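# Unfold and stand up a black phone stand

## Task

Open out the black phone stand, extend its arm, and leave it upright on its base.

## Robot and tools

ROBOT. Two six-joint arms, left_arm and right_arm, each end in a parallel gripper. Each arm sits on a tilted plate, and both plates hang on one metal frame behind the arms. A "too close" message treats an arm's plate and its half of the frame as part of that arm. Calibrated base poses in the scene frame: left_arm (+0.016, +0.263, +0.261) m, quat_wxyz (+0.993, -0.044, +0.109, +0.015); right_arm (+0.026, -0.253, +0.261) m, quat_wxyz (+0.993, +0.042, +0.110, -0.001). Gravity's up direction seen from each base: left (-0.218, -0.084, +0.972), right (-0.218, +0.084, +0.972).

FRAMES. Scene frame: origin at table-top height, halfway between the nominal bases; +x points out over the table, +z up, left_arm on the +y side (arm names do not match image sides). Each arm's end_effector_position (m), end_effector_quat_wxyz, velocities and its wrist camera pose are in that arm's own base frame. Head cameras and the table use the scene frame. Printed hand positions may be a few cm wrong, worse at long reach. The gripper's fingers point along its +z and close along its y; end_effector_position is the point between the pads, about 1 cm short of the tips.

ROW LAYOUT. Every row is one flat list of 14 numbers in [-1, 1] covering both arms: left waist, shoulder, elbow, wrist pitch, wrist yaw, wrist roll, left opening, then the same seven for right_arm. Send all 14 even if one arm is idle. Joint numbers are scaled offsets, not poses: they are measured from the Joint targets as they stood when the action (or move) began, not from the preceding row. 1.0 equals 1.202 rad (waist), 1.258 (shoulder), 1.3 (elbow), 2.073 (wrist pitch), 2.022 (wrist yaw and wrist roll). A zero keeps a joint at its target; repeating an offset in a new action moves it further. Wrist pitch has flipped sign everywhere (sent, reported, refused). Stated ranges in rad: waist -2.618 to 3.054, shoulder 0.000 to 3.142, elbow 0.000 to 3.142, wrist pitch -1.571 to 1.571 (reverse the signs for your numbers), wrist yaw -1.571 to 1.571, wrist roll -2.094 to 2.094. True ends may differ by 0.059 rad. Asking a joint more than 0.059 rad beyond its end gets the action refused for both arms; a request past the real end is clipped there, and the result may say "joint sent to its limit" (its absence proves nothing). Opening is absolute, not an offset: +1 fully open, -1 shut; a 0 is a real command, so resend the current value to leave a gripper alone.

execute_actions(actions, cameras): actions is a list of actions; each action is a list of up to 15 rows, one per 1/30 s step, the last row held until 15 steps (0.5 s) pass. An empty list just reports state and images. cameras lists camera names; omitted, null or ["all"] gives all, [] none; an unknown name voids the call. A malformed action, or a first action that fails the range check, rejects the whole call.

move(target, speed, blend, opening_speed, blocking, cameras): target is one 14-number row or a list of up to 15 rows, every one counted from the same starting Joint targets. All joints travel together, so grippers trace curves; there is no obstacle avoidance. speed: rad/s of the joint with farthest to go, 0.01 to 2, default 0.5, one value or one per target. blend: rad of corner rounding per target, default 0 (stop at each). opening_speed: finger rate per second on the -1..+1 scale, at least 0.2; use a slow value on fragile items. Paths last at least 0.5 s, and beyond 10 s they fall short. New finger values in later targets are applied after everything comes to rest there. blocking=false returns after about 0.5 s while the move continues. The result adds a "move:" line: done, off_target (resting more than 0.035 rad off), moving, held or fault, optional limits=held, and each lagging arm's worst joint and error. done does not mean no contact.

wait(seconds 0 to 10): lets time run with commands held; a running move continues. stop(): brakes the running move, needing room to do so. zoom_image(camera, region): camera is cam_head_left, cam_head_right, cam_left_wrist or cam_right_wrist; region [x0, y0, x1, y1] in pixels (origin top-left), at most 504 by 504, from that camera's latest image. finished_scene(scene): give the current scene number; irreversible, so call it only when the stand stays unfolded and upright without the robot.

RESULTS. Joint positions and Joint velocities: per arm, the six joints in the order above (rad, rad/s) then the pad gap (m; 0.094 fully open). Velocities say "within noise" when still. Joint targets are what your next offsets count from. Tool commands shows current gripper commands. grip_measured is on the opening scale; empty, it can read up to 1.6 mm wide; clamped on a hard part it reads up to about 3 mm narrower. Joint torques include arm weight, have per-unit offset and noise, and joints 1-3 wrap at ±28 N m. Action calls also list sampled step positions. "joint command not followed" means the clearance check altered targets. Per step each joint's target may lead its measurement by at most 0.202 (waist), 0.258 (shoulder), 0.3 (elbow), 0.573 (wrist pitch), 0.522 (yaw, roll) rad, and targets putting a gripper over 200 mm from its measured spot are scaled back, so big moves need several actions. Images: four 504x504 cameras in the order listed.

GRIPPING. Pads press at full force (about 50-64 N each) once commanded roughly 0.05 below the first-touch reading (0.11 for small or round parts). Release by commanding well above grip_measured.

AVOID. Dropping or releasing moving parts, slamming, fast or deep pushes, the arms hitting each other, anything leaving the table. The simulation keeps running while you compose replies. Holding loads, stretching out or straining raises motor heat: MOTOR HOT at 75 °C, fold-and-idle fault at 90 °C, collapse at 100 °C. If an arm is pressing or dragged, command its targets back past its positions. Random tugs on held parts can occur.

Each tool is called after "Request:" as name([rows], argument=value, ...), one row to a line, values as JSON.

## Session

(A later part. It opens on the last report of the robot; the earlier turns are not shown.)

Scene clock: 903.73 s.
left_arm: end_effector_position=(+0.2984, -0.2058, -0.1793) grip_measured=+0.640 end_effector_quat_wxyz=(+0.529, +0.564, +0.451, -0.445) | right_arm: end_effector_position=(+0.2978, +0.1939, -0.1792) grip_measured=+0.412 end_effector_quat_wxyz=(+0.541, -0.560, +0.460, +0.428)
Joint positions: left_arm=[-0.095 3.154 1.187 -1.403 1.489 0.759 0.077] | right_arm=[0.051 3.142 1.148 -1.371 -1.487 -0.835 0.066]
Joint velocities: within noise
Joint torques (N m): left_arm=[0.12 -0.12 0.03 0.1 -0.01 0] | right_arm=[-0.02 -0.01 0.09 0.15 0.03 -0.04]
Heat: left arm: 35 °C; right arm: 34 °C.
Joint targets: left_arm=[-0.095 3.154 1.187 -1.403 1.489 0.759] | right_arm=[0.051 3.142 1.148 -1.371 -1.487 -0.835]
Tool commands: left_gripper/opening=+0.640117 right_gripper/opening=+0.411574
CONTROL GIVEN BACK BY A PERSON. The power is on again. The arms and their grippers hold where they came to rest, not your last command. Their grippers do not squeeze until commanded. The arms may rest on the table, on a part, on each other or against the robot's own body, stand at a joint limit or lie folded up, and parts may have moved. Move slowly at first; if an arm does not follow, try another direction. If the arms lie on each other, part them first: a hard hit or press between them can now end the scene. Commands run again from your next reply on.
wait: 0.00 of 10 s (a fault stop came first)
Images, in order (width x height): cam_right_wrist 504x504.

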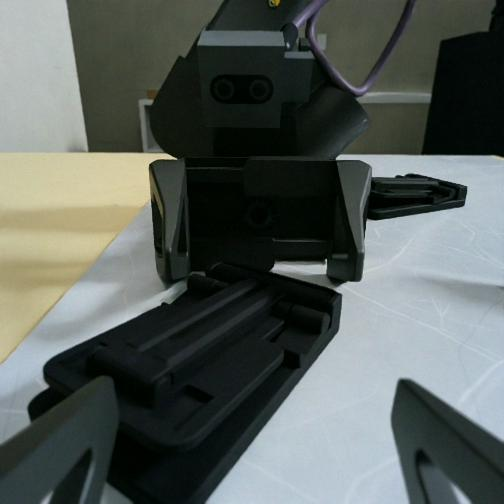

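Request:
move(target=[0,-0.159,-0.154,0,0,0,0.8,0,-0.159,-0.154,0,0,0,0.6], speed=0.15)

Scene clock: 925.10 s.
left_arm: end_effector_position=(+0.2933, -0.2053, -0.1312) grip_measured=+0.798 end_effector_quat_wxyz=(+0.529, +0.564, +0.452, -0.444) | right_arm: end_effector_position=(+0.2918, +0.1937, -0.1327) grip_measured=+0.597 end_effector_quat_wxyz=(+0.539, -0.559, +0.462, +0.428)
Joint positions: left_arm=[-0.095 2.972 0.997 -1.413 1.485 0.758 0.084] | right_arm=[0.051 2.963 0.96 -1.375 -1.483 -0.835 0.075]
Joint velocities: within noise
Joint torques (N m): left_arm=[-1.35 -11.86 -1.5 -1.06 0.39 0.06] | right_arm=[0.98 -9.16 -2.32 -0.81 -0.56 -0.05]
Heat: left arm: 38 °C; right arm: 35 °C.
Joint targets: left_arm=[-0.095 2.954 0.987 -1.402 1.489 0.759] | right_arm=[0.050 2.942 0.947 -1.371 -1.487 -0.835]
CONTROL GIVEN BACK BY A PERSON, as an earlier result said. Commands run again.
move: done

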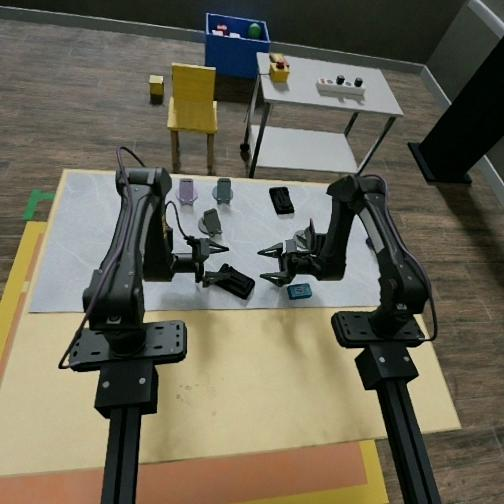

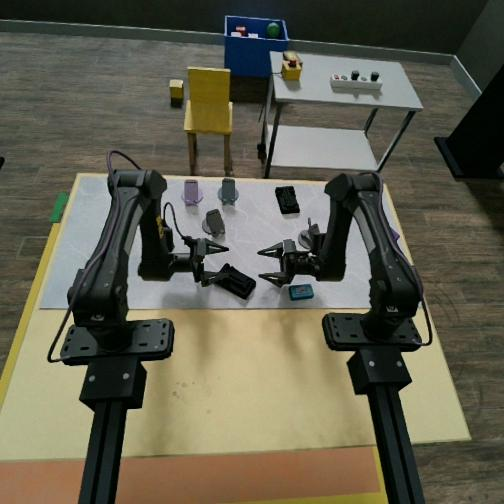

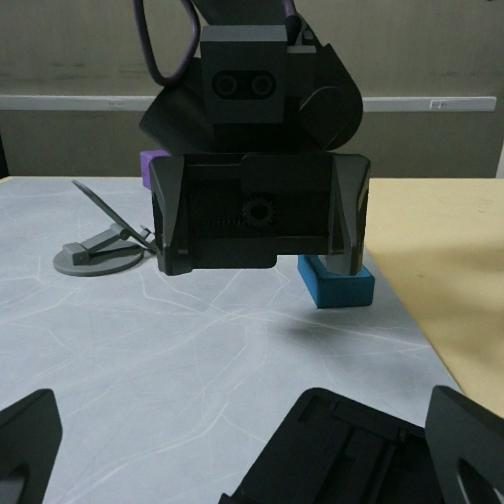

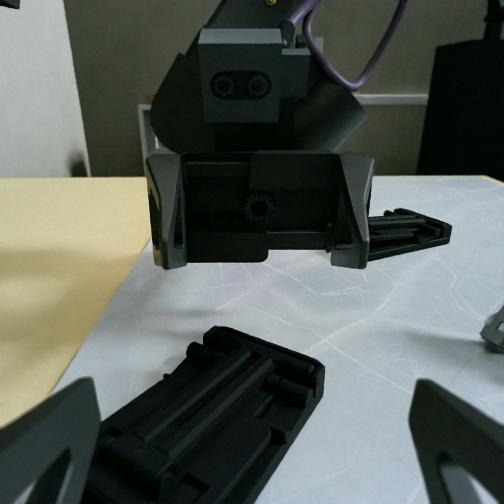

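Request:
move([
  [0.2,-0.2,0,0,0,0,0.8,-0.1,-0.28,0,0,0,0,0.9],
  [0.3,-0.2,0,0,0,0,0.8,0.148,-0.5697,-0.2632,0.4651,0.4631,-0.2409,1],
], speed=0.4, blend=0.05)

Scene clock: 944.57 s.
left_arm: end_effector_position=(+0.3960, -0.0776, -0.0514) grip_measured=+0.798 end_effector_quat_wxyz=(+0.644, +0.532, +0.480, -0.267) | right_arm: end_effector_position=(+0.2803, +0.1584, -0.1328) grip_measured=+0.997 end_effector_quat_wxyz=(-0.286, +0.692, -0.648, -0.135)
Joint positions: left_arm=[0.26 2.72 0.991 -1.413 1.485 0.758 0.084] | right_arm=[0.22 2.251 0.612 -0.431 -0.544 -1.314 0.094]
Joint velocities: within noise
Joint torques (N m): left_arm=[0.05 -13.12 0.34 -1.16 0.33 0.06] | right_arm=[1.76 -9.09 0.24 -0.15 -0.47 -0.14]
Heat: left arm: 42 °C; right arm: 38 °C.
Joint targets: left_arm=[0.266 2.702 0.987 -1.402 1.489 0.759] | right_arm=[0.229 2.225 0.605 -0.407 -0.550 -1.322]
move: done

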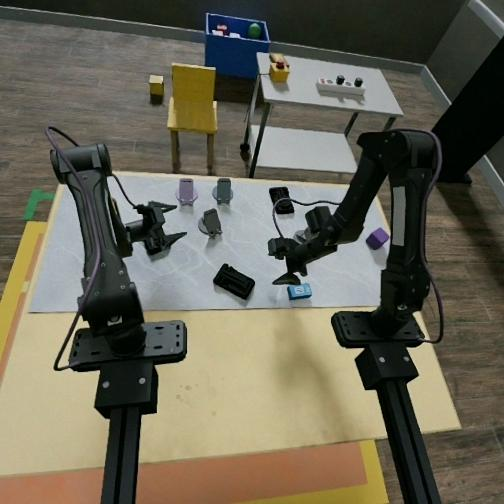

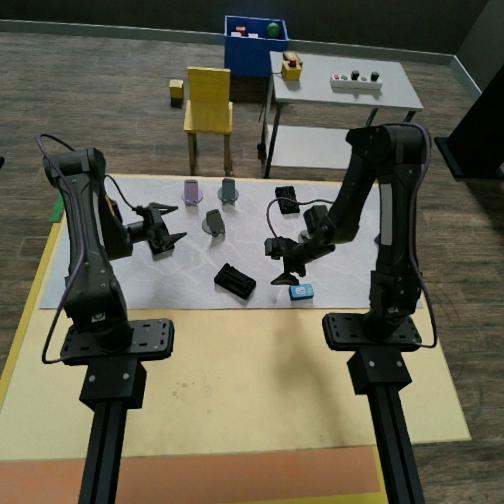

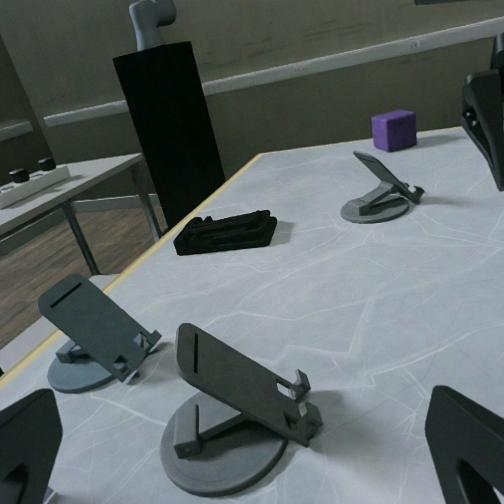

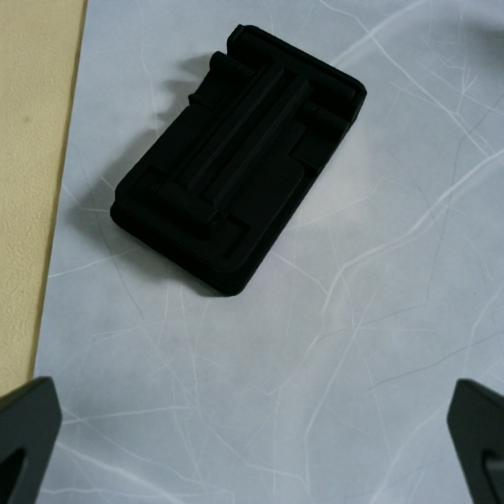

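Request:
move([
  [0.2,-0.1,0,0,0,0,0.8,0.2,-0.02,0.3,0.2,0.2,0.3,1],
  [0.2,-0.1,0,0,0,0,0.8,0.5387,0.1613,0.461,0.3262,0.3823,0.5682,1],
], speed=0.5, blend=0.1, cameras=["cam_head_left","cam_right_wrist"])

Scene clock: 968.97 s.
left_arm: end_effector_position=(+0.4187, +0.0279, -0.0094) grip_measured=+0.798 end_effector_quat_wxyz=(+0.686, +0.498, +0.510, -0.147) | right_arm: end_effector_position=(+0.2739, +0.2694, -0.1538) grip_measured=+0.997 end_effector_quat_wxyz=(+0.086, -0.495, +0.861, -0.083)
Joint positions: left_arm=[0.501 2.601 0.991 -1.413 1.485 0.758 0.084] | right_arm=[0.873 2.397 1.185 0.252 0.215 -0.181 0.094]
Joint velocities: within noise
Joint torques (N m): left_arm=[0.84 -14.23 0.85 -1.24 0.27 0.05] | right_arm=[2.43 -7.47 5.55 0.05 0.09 0.1]
Heat: left arm: 45 °C; right arm: 38 °C.
Joint targets: left_arm=[0.506 2.576 0.987 -1.402 1.489 0.759] | right_arm=[0.876 2.428 1.204 0.269 0.223 -0.173]
move: done
Images, in order (width x height): cam_head_left 504x504, cam_right_wrist 504x504.

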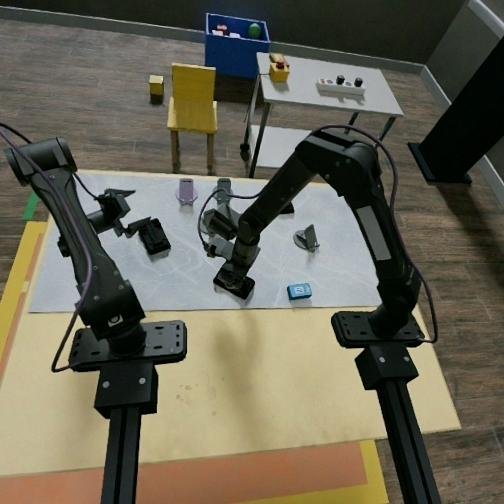

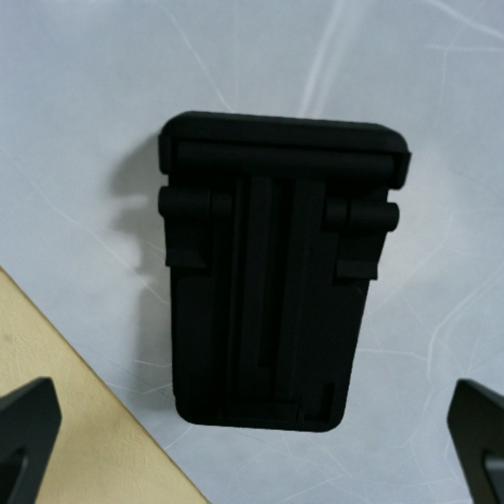

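Request:
move(target=[0,0,0,0,0,0,0.8,-0.0434,0.1242,0.0119,-0.0737,-0.0022,0.004,1], speed=0.15, cameras=["cam_head_left","cam_right_wrist"])

Scene clock: 981.83 s.
left_arm: end_effector_position=(+0.4187, +0.0279, -0.0094) grip_measured=+0.798 end_effector_quat_wxyz=(+0.686, +0.498, +0.510, -0.147) | right_arm: end_effector_position=(+0.2790, +0.2499, -0.2043) grip_measured=+0.997 end_effector_quat_wxyz=(+0.075, -0.473, +0.873, -0.088)
Joint positions: left_arm=[0.501 2.601 0.991 -1.413 1.485 0.758 0.084] | right_arm=[0.83 2.554 1.204 0.136 0.215 -0.172 0.094]
Joint velocities: within noise
Joint torques (N m): left_arm=[0.61 -14.24 1.09 -1.2 0.25 0.05] | right_arm=[1.73 -7.43 4.45 -0.27 0.05 0.05]
Heat: left arm: 47 °C; right arm: 37 °C.
Joint targets: left_arm=[0.506 2.576 0.987 -1.402 1.489 0.759] | right_arm=[0.824 2.584 1.220 0.117 0.218 -0.165]
move: done
Images, in order (width x height): cam_head_left 504x504, cam_right_wrist 504x504.

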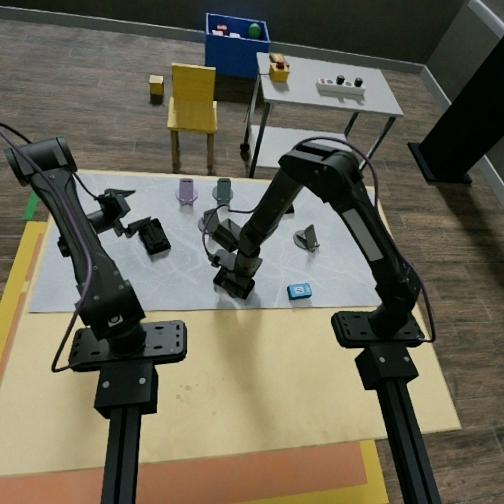

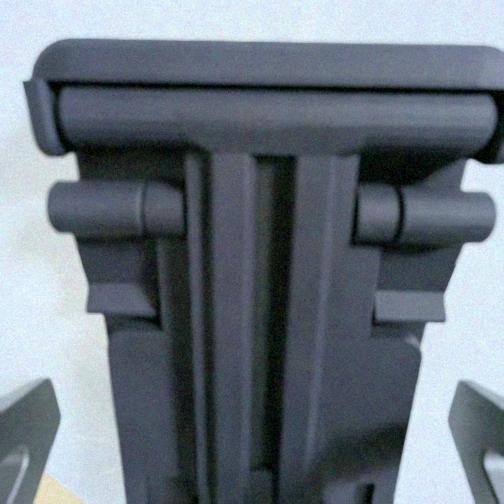

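Request:
move(target=[0,0,0,0,0,0,0.8,0,0,0,0,0,0,0.3], opening_speed=0.5, cameras=["cam_right_wrist"])

Scene clock: 986.20 s.
left_arm: end_effector_position=(+0.4187, +0.0279, -0.0094) grip_measured=+0.798 end_effector_quat_wxyz=(+0.686, +0.498, +0.510, -0.147) | right_arm: end_effector_position=(+0.2795, +0.2499, -0.2042) grip_measured=+0.318 end_effector_quat_wxyz=(+0.076, -0.472, +0.874, -0.089)
Joint positions: left_arm=[0.501 2.601 0.991 -1.413 1.485 0.758 0.084] | right_arm=[0.83 2.554 1.205 0.135 0.217 -0.171 0.062]
Joint velocities: within noise
Joint torques (N m): left_arm=[0.62 -14.45 0.95 -1.21 0.23 0.03] | right_arm=[1.91 -7.41 4.16 -0.25 0.03 0.08]
Heat: left arm: 47 °C; right arm: 37 °C.
Joint targets: left_arm=[0.506 2.576 0.987 -1.402 1.489 0.759] | right_arm=[0.824 2.584 1.220 0.117 0.218 -0.165]
move: done
Images, in order (width x height): cam_right_wrist 504x504.

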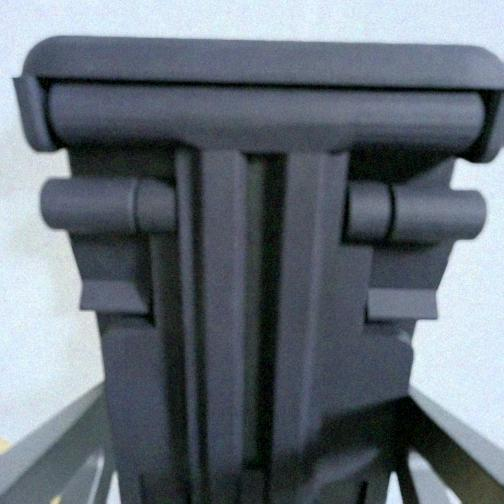

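Request:
move([
  [0,0,0,0,0,0,0.8,0,-0.2258,0,0.1365,0,0,0.25],
  [0,0,0,0,0,0,0.8,-0.064,-0.2742,-0.0062,0.1553,-0.0035,-0.3323,0.25],
  [0,0,0,0,0,0,0.8,-0.0974,-0.0302,0.08,0.056,-0.0054,-0.3525,0.25],
], speed=[0.3,0.5,0.3], blend=[0.03,0.03,0], cameras=["cam_head_left","cam_right_wrist"])

Scene clock: 997.77 s.
left_arm: end_effector_position=(+0.4187, +0.0279, -0.0094) grip_measured=+0.798 end_effector_quat_wxyz=(+0.686, +0.498, +0.510, -0.147) | right_arm: end_effector_position=(+0.3285, +0.2339, -0.1793) grip_measured=+0.315 end_effector_quat_wxyz=(-0.044, +0.702, -0.702, +0.112)
Joint positions: left_arm=[0.501 2.601 0.991 -1.413 1.485 0.758 0.084] | right_arm=[0.712 2.52 1.304 0.25 0.217 -0.869 0.062]
Joint velocities: within noise
Joint torques (N m): left_arm=[0.7 -14.34 0.85 -1.24 0.24 0.02] | right_arm=[1.83 -8.05 5.46 -0.25 -0.12 -0.12]
Heat: left arm: 48 °C; right arm: 38 °C.
Joint targets: left_arm=[0.506 2.576 0.987 -1.402 1.489 0.759] | right_arm=[0.707 2.546 1.324 0.233 0.207 -0.878]
move: done
Images, in order (width x height): cam_head_left 504x504, cam_right_wrist 504x504.

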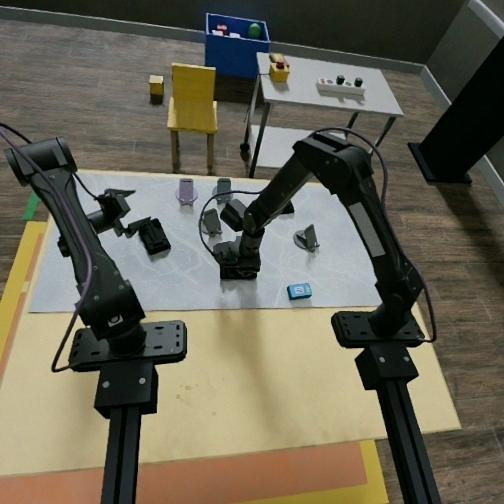

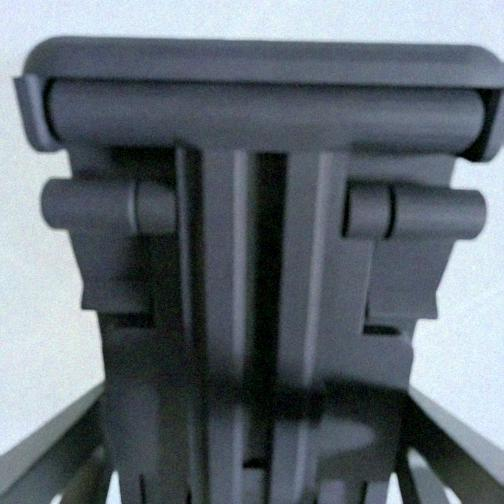

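Request:
move([
  [0,0,0,0,0,0,0.8,-0.006,0.0285,0.0135,-0.009,0,-0.003,0.25],
  [0,0,0,0,0,0,0.8,-0.006,0.0285,0.0135,-0.009,0,-0.003,0.9],
], speed=0.06, opening_speed=0.5, cameras=["cam_right_wrist"])

Scene clock: 1005.70 s.
left_arm: end_effector_position=(+0.4187, +0.0279, -0.0094) grip_measured=+0.798 end_effector_quat_wxyz=(+0.686, +0.498, +0.510, -0.147) | right_arm: end_effector_position=(+0.3327, +0.2342, -0.1877) grip_measured=+0.897 end_effector_quat_wxyz=(-0.046, +0.701, -0.702, +0.113)
Joint positions: left_arm=[0.501 2.601 0.991 -1.413 1.485 0.758 0.084] | right_arm=[0.706 2.551 1.322 0.23 0.217 -0.876 0.089]
Joint velocities: within noise
Joint torques (N m): left_arm=[0.72 -14.38 1.1 -1.26 0.24 0.04] | right_arm=[1.91 -7.84 5.26 -0.22 -0.11 -0.11]
Heat: left arm: 49 °C; right arm: 38 °C.
Joint targets: left_arm=[0.506 2.576 0.987 -1.402 1.489 0.759] | right_arm=[0.700 2.582 1.341 0.214 0.207 -0.884]
move: done
Images, in order (width x height): cam_right_wrist 504x504.

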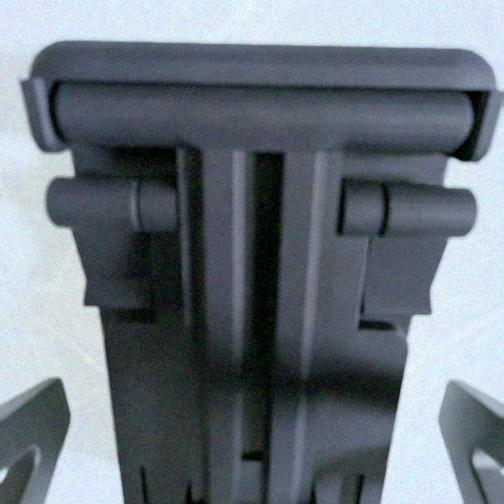

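Request:
move([
  [0,0,0,0,0,0,0.8,0,-0.28,0,0.12,0,0,1],
  [0,0,0,0,0,0,0.8,-0.523,-0.4,-0.37,-0.1,-0.4842,-0.2997,1],
  [-0.4199,-0.1,0.0478,0.5664,-0.2179,0.4418,1,-0.523,-0.112,-0.37,-0.2426,-0.4842,-0.2997,1],
  [-0.4199,0.0998,0.0478,0.5664,-0.2179,0.4418,1,-0.523,-0.112,-0.37,-0.2426,-0.4842,-0.2997,1],
], speed=[0.4,0.7,0.7,0.3], blend=0.05)

Scene clock: 1031.60 s.
left_arm: end_effector_position=(+0.3290, -0.1511, -0.1716) grip_measured=+0.998 end_effector_quat_wxyz=(+0.415, +0.663, +0.557, -0.279) | right_arm: end_effector_position=(+0.3351, +0.1464, -0.1403) grip_measured=+0.997 end_effector_quat_wxyz=(-0.342, +0.685, -0.617, -0.182)
Joint positions: left_arm=[0.004 2.684 1.047 -0.242 1.038 1.649 0.094] | right_arm=[0.071 2.413 0.871 -0.278 -0.747 -1.482 0.094]
Joint velocities: within noise
Joint torques (N m): left_arm=[-1.42 -9.33 0.53 0.01 0.59 0.05] | right_arm=[0.96 -6.17 0.24 -0.36 -0.77 -0.11]
Heat: left arm: 49 °C; right arm: 40 °C.
Joint targets: left_arm=[0.001 2.702 1.049 -0.229 1.048 1.652] | right_arm=[0.071 2.441 0.860 -0.289 -0.772 -1.490]
move: done; blend cut to 0 rad at target 3

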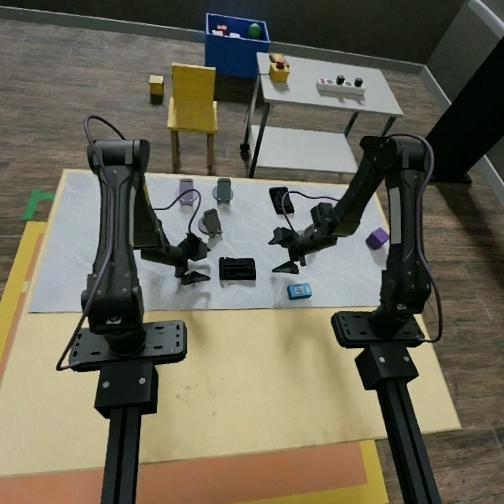

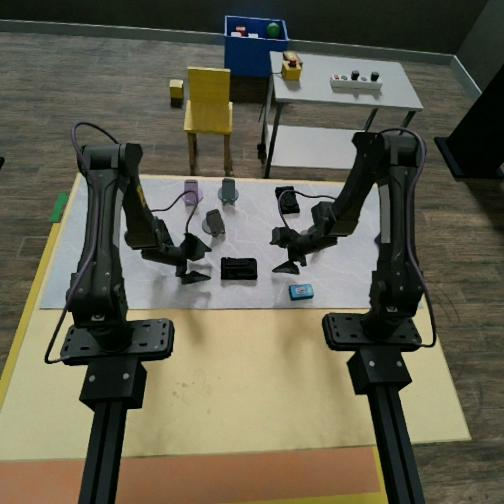

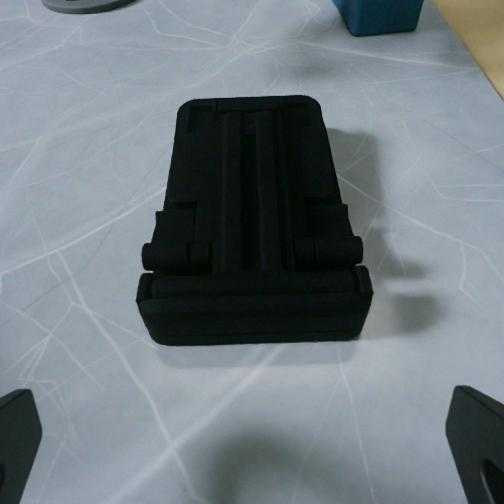

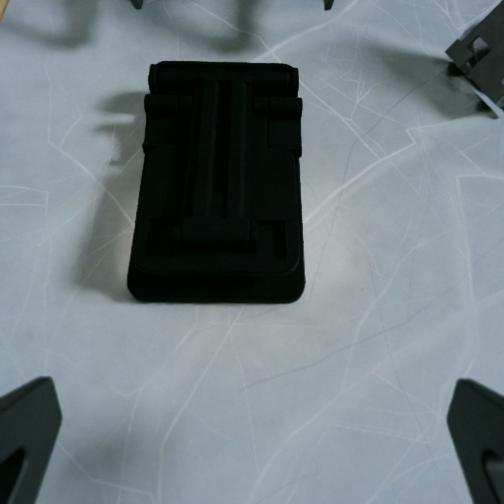

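Request:
move(target=[-0.1028,0.0805,0.0175,-0.1351,-0.0149,-0.116,1,0,0,0,0,0,0,1], speed=0.15, cameras=["cam_left_wrist","cam_right_wrist"])

Request:
zoom_image(camera="cam_right_wrist", region=[70, 0, 370, 200])

Scene clock: 1048.37 s.
left_arm: end_effector_position=(+0.3314, -0.1881, -0.1930) grip_measured=+0.998 end_effector_quat_wxyz=(+0.415, +0.661, +0.559, -0.281) | right_arm: end_effector_position=(+0.3351, +0.1464, -0.1403) grip_measured=+0.997 end_effector_quat_wxyz=(-0.342, +0.685, -0.617, -0.182)
Joint positions: left_arm=[-0.112 2.779 1.068 -0.503 1.01 1.424 0.094] | right_arm=[0.071 2.413 0.871 -0.278 -0.747 -1.482 0.094]
Joint velocities: within noise
Joint torques (N m): left_arm=[-2.3 -8.99 0.76 -0.57 0.57 -0.08] | right_arm=[1.05 -6.34 0.12 -0.38 -0.77 -0.12]
Heat: left arm: 45 °C; right arm: 38 °C.
Joint targets: left_arm=[-0.122 2.803 1.072 -0.509 1.018 1.418] | right_arm=[0.071 2.441 0.860 -0.289 -0.772 -1.490]
move: done
Images, in order (width x height): cam_left_wrist 504x504, cam_right_wrist 504x504.

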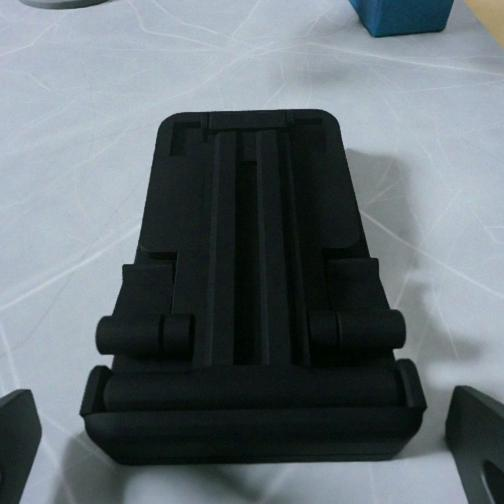

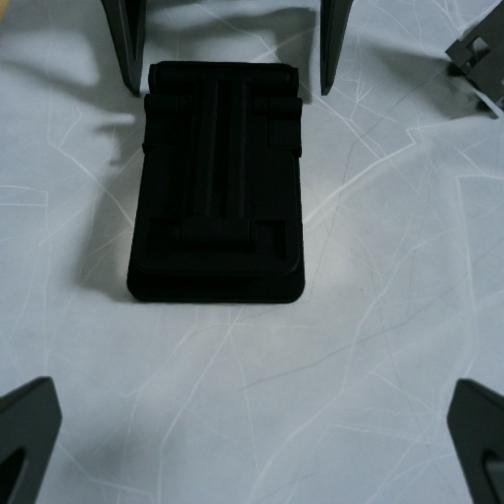

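Scaled by 1.680 from the camera's 504x504 image, which has a finer 720x720 frame.

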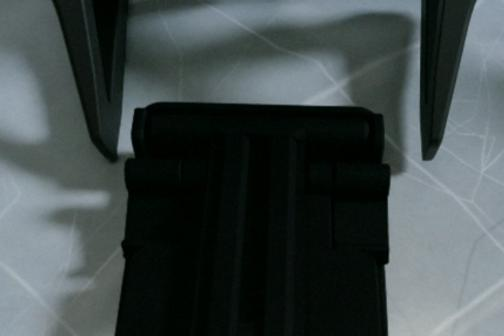

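Request:
move(target=[0,0,0,0,0,0,0.4,0,0,0,0,0,0,1], opening_speed=0.3, cameras=["cam_left_wrist","cam_right_wrist"])

Request:
zoom_image(camera="cam_right_wrist", region=[70, 0, 370, 200])

Scene clock: 1055.03 s.
left_arm: end_effector_position=(+0.3316, -0.1880, -0.1931) grip_measured=+0.468 end_effector_quat_wxyz=(+0.415, +0.661, +0.559, -0.281) | right_arm: end_effector_position=(+0.3351, +0.1464, -0.1403) grip_measured=+0.997 end_effector_quat_wxyz=(-0.342, +0.685, -0.617, -0.182)
Joint positions: left_arm=[-0.112 2.779 1.068 -0.504 1.01 1.423 0.069] | right_arm=[0.071 2.413 0.871 -0.278 -0.747 -1.482 0.094]
Joint velocities: within noise
Joint torques (N m): left_arm=[-2.25 -8.95 0.54 -0.54 0.58 -0.08] | right_arm=[1.01 -6.37 0.2 -0.39 -0.75 -0.11]
Heat: left arm: 44 °C; right arm: 37 °C.
Joint targets: left_arm=[-0.122 2.803 1.072 -0.509 1.018 1.418] | right_arm=[0.071 2.441 0.860 -0.289 -0.772 -1.490]
move: done
Images, in order (width x height): cam_left_wrist 504x504, cam_right_wrist 504x504.

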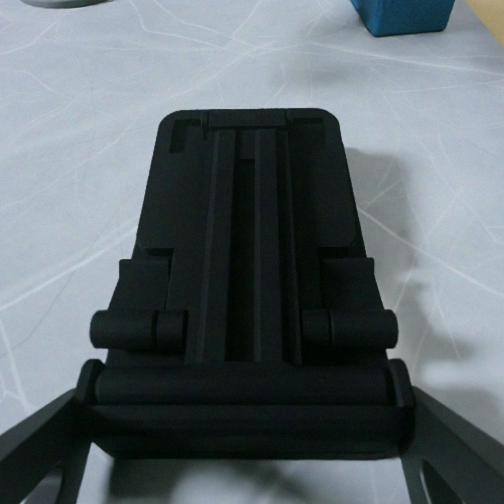

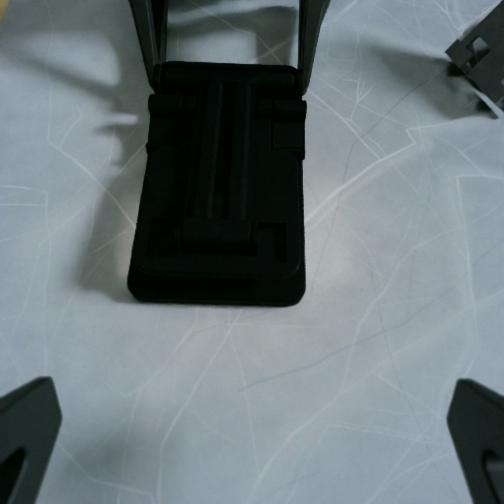

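Scaled by 1.680 from the camera's 504x504 image, which has a finer 720x720 frame.

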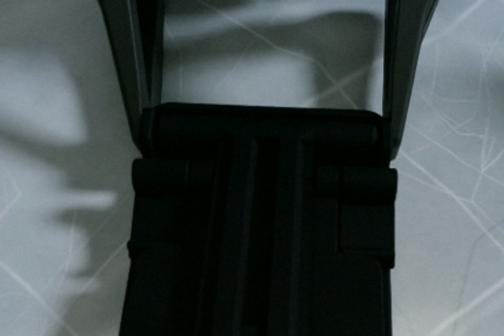

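Request:
move([
  [-0.0331,-0.337,-0.224,0.0362,-0.0072,-0.0343,0.4,-0.15,-0.1,0,0.05,-0.1,0.1,0.2],
  [-0.0331,-0.337,-0.224,0.0362,-0.0072,-0.0343,0.4,-0.1218,0.1175,0.1719,0.3054,-0.3079,0.4866,0.2],
], speed=0.3)

Scene clock: 1086.77 s.
left_arm: end_effector_position=(+0.3063, -0.1949, -0.1062) grip_measured=+0.467 end_effector_quat_wxyz=(+0.409, +0.660, +0.566, -0.278) | right_arm: end_effector_position=(+0.3094, +0.1501, -0.0774) grip_measured=+0.203 end_effector_quat_wxyz=(+0.092, -0.085, +0.768, +0.629)
Joint positions: left_arm=[-0.15 2.401 0.789 -0.451 0.979 1.354 0.069] | right_arm=[-0.084 2.559 1.075 0.332 -1.371 -0.506 0.057]
Joint velocities: within noise
Joint torques (N m): left_arm=[-2.28 -12.3 0.09 -0.41 0.64 -0.02] | right_arm=[1.39 -6.27 1.37 0.61 -0.86 -0.04]
Heat: left arm: 41 °C; right arm: 37 °C.
Joint targets: left_arm=[-0.162 2.379 0.781 -0.434 1.004 1.349] | right_arm=[-0.075 2.589 1.084 0.344 -1.394 -0.506]
move: done

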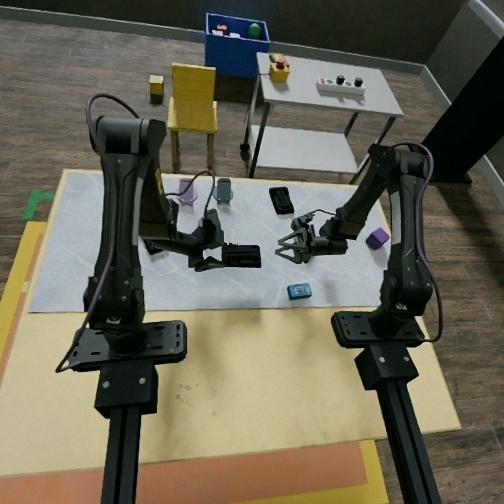

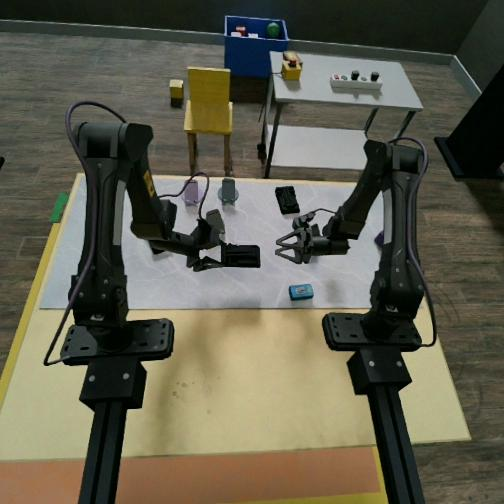

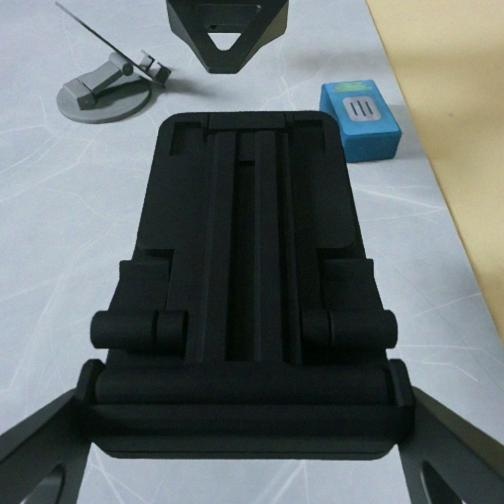

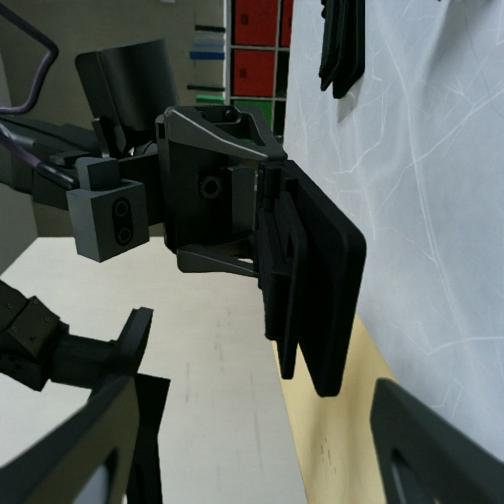

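Request:
zoom_image(camera="cam_right_wrist", region=[200, 140, 440, 460])

Scaled by 1.575 from the camera's 504x504 image, which has a finer 720x720 frame.

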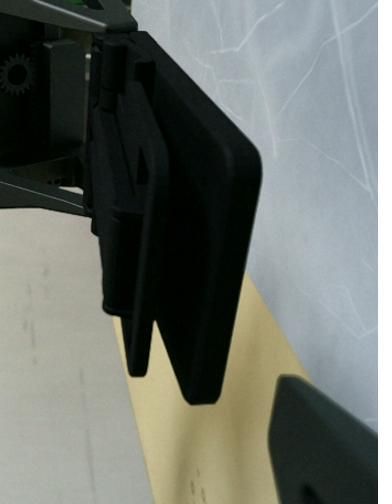

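Request:
move(target=[0,0,0,0,0,0,0.4,0.0572,0.0956,-0.0104,-0.1866,-0.0532,0.1286,-0.6], speed=0.2, cameras=["cam_left_wrist","cam_right_wrist"])

Request:
zoom_image(camera="cam_right_wrist", region=[120, 170, 420, 470])

Scene clock: 1126.53 s.
left_arm: end_effector_position=(+0.3063, -0.1949, -0.1062) grip_measured=+0.467 end_effector_quat_wxyz=(+0.409, +0.660, +0.566, -0.278) | right_arm: end_effector_position=(+0.3095, +0.1737, -0.0972) grip_measured=-0.597 end_effector_quat_wxyz=(+0.083, -0.081, +0.735, +0.668)
Joint positions: left_arm=[-0.15 2.401 0.789 -0.451 0.979 1.354 0.069] | right_arm=[-0.015 2.679 1.075 -0.02 -1.478 -0.246 0.019]
Joint velocities: within noise
Joint torques (N m): left_arm=[-2.37 -12.36 0.29 -0.43 0.73 -0.08] | right_arm=[1.58 -6.2 -0.12 -0.01 -0.94 -0.01]
Heat: left arm: 45 °C; right arm: 36 °C.
Joint targets: left_arm=[-0.162 2.379 0.781 -0.434 1.004 1.349] | right_arm=[-0.007 2.709 1.070 -0.043 -1.502 -0.246]
move: done
Images, in order (width x height): cam_left_wrist 504x504, cam_right_wrist 504x504.

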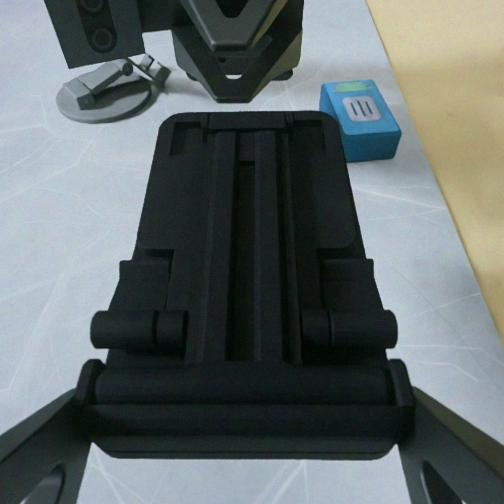

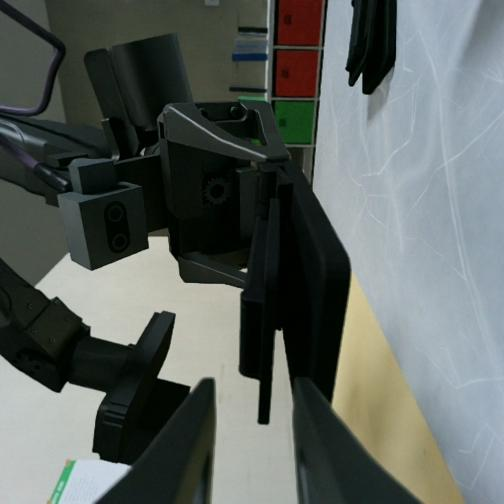

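Scaled by 1.680 from the camera's 504x504 image, which has a finer 720x720 frame.

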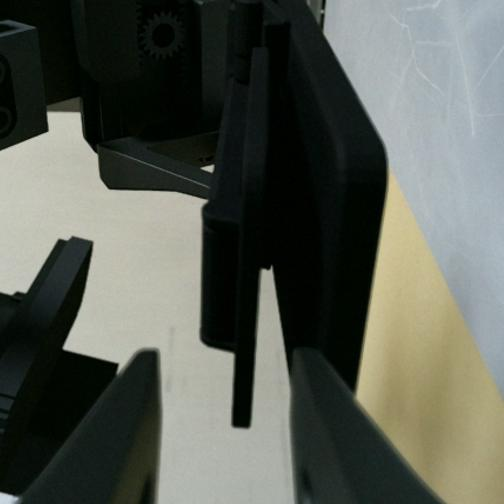

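Request:
move(target=[0,0,0,0,0,0,0.4,0.0461,0.009,0.0286,0.0125,0,0,-0.6], speed=0.1, cameras=["cam_left_wrist","cam_right_wrist"])

Request:
zoom_image(camera="cam_right_wrist", region=[120, 204, 420, 504])

Scene clock: 1159.00 s.
left_arm: end_effector_position=(+0.3062, -0.1949, -0.1062) grip_measured=+0.467 end_effector_quat_wxyz=(+0.408, +0.660, +0.566, -0.278) | right_arm: end_effector_position=(+0.3060, +0.1912, -0.0984) grip_measured=-0.597 end_effector_quat_wxyz=(+0.071, -0.107, +0.731, +0.670)
Joint positions: left_arm=[-0.15 2.401 0.789 -0.45 0.979 1.354 0.069] | right_arm=[0.041 2.689 1.101 -0.022 -1.478 -0.245 0.019]
Joint velocities: within noise
Joint torques (N m): left_arm=[-2.41 -12.36 0.28 -0.42 0.72 -0.05] | right_arm=[1.55 -6.37 0.85 0.22 -0.89 -0.05]
Heat: left arm: 46 °C; right arm: 38 °C.
Joint targets: left_arm=[-0.162 2.379 0.781 -0.433 1.004 1.349] | right_arm=[0.049 2.721 1.108 -0.017 -1.502 -0.246]
move: done
Images, in order (width x height): cam_left_wrist 504x504, cam_right_wrist 504x504.

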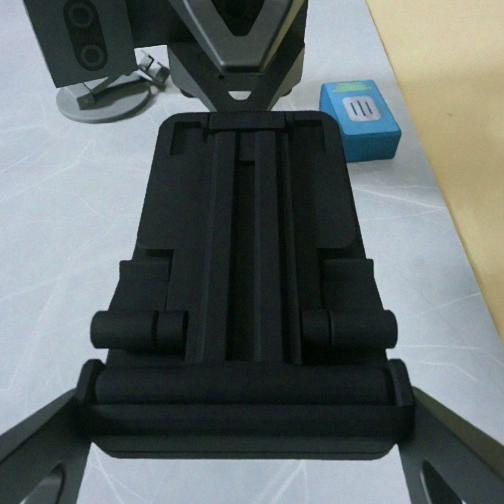

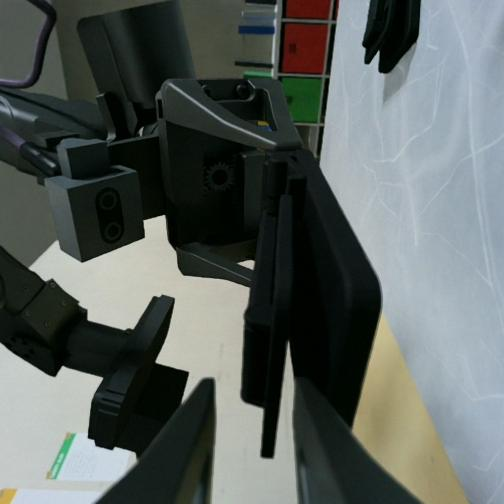

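Scaled by 1.680 from the camera's 504x504 image, which has a finer 720x720 frame.

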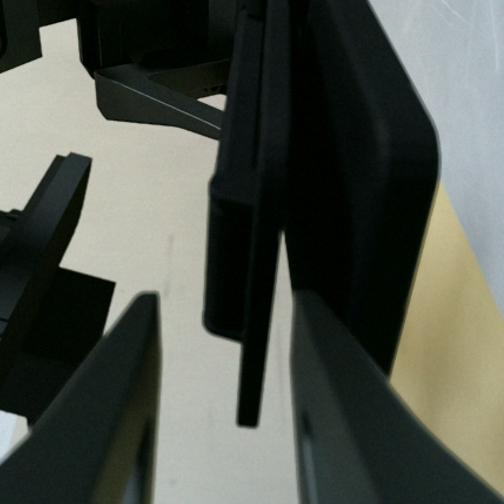

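Request:
move(target=[0,0,0,0,0,0,0.4,0.0235,0.0045,0.0135,0.0062,0,0,-0.6], speed=0.08, cameras=["cam_left_wrist","cam_right_wrist"])

Request:
zoom_image(camera="cam_right_wrist", region=[120, 204, 420, 504])

Request:
zoom_image(camera="cam_left_wrist", region=[130, 50, 370, 290])

Scene clock: 1173.80 s.
left_arm: end_effector_position=(+0.3062, -0.1948, -0.1063) grip_measured=+0.467 end_effector_quat_wxyz=(+0.408, +0.660, +0.566, -0.278) | right_arm: end_effector_position=(+0.3048, +0.1997, -0.0991) grip_measured=-0.597 end_effector_quat_wxyz=(+0.065, -0.120, +0.729, +0.671)
Joint positions: left_arm=[-0.15 2.401 0.789 -0.45 0.979 1.354 0.069] | right_arm=[0.068 2.694 1.118 -0.019 -1.478 -0.245 0.019]
Joint velocities: within noise
Joint torques (N m): left_arm=[-2.36 -12.42 0.18 -0.39 0.72 -0.04] | right_arm=[1.85 -6.48 0.95 0.32 -0.93 -0.06]
Heat: left arm: 46 °C; right arm: 37 °C.
Joint targets: left_arm=[-0.162 2.379 0.781 -0.433 1.003 1.349] | right_arm=[0.077 2.726 1.125 -0.004 -1.502 -0.246]
move: done
Images, in order (width x height): cam_left_wrist 504x504, cam_right_wrist 504x504.

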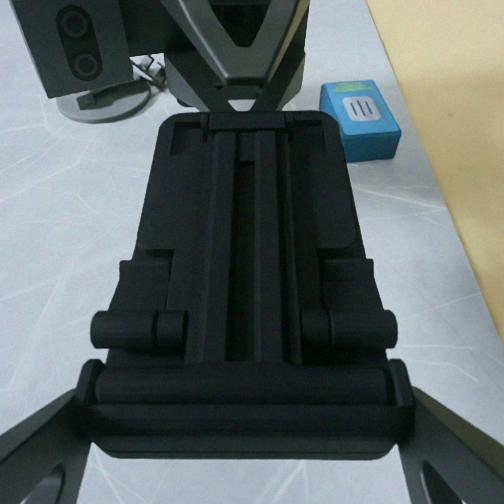

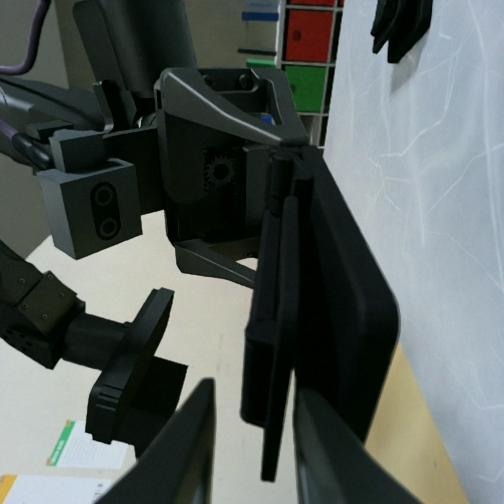

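Scaled by 1.680 from the camera's 504x504 image, which has a finer 720x720 frame.

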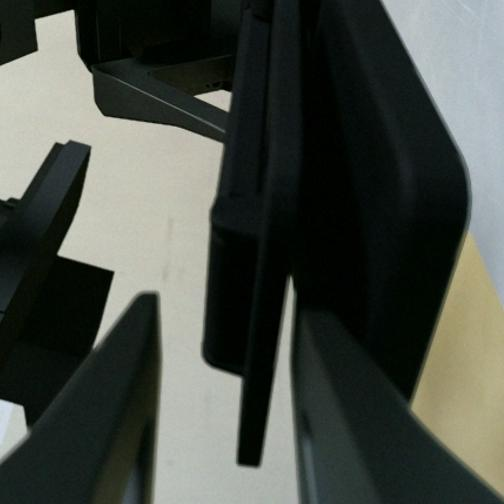

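Scaled by 2.100 from the camera's 504x504 image, which has a finer 720x720 frame.

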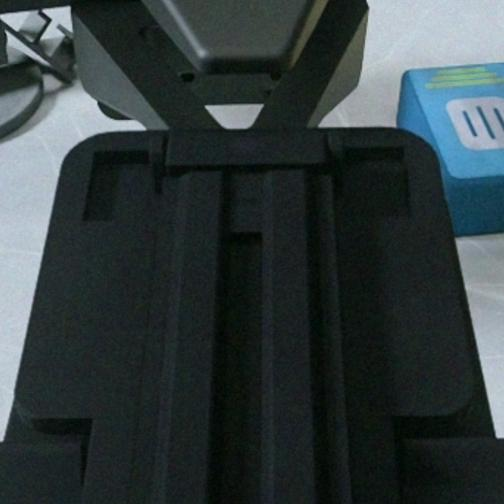

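Request:
move(target=[0,0,0,0,0,0,0.4,0,0,0,0,0,0,-0.8], opening_speed=0.2, cameras=["cam_left_wrist","cam_right_wrist"])

Request:
zoom_image(camera="cam_right_wrist", region=[120, 204, 420, 504])

Request:
zoom_image(camera="cam_left_wrist", region=[130, 50, 370, 290])

Scene clock: 1192.40 s.
left_arm: end_effector_position=(+0.3060, -0.1951, -0.1059) grip_measured=+0.467 end_effector_quat_wxyz=(+0.409, +0.660, +0.565, -0.279) | right_arm: end_effector_position=(+0.3048, +0.1997, -0.0991) grip_measured=-0.797 end_effector_quat_wxyz=(+0.064, -0.120, +0.729, +0.671)
Joint positions: left_arm=[-0.15 2.401 0.789 -0.45 0.982 1.354 0.069] | right_arm=[0.068 2.694 1.118 -0.018 -1.478 -0.245 0.01]
Joint velocities: within noise
Joint torques (N m): left_arm=[-2.22 -12.4 0.39 -0.4 0.72 -0.04] | right_arm=[1.76 -6.32 0.99 0.26 -0.91 -0.02]
Heat: left arm: 47 °C; right arm: 36 °C.
Joint targets: left_arm=[-0.162 2.379 0.781 -0.434 1.004 1.349] | right_arm=[0.077 2.726 1.125 -0.004 -1.502 -0.246]
move: done
Images, in order (width x height): cam_left_wrist 504x504, cam_right_wrist 504x504.

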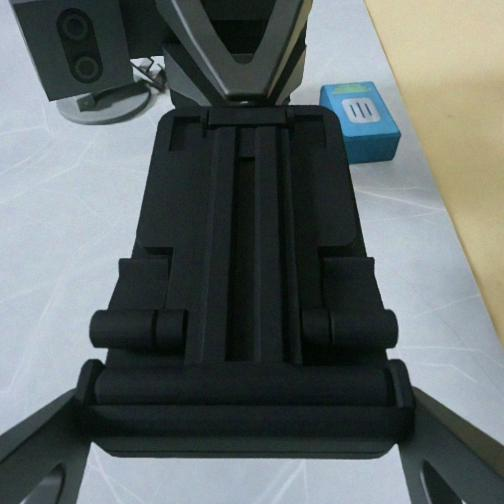

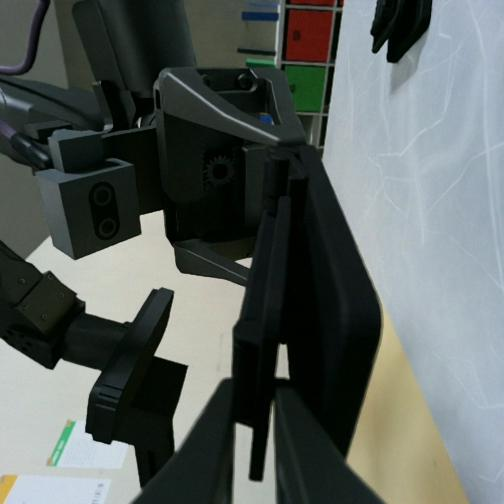

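Scaled by 1.680 from the camera's 504x504 image, which has a finer 720x720 frame.

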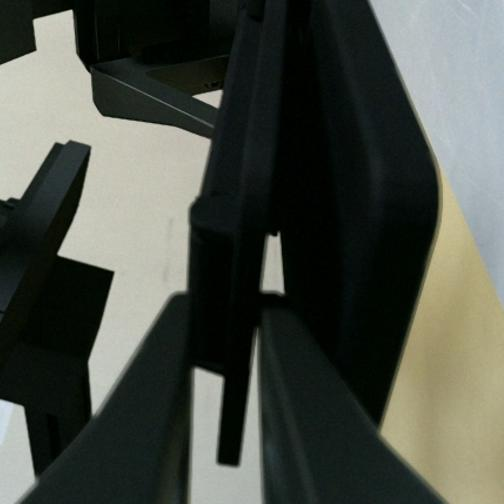

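Scaled by 2.100 from the camera's 504x504 image, which has a finer 720x720 frame.

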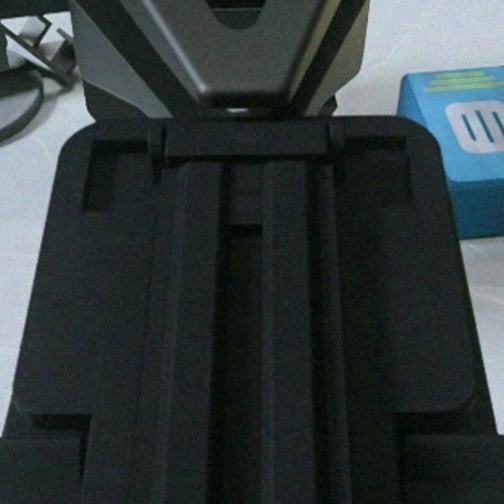

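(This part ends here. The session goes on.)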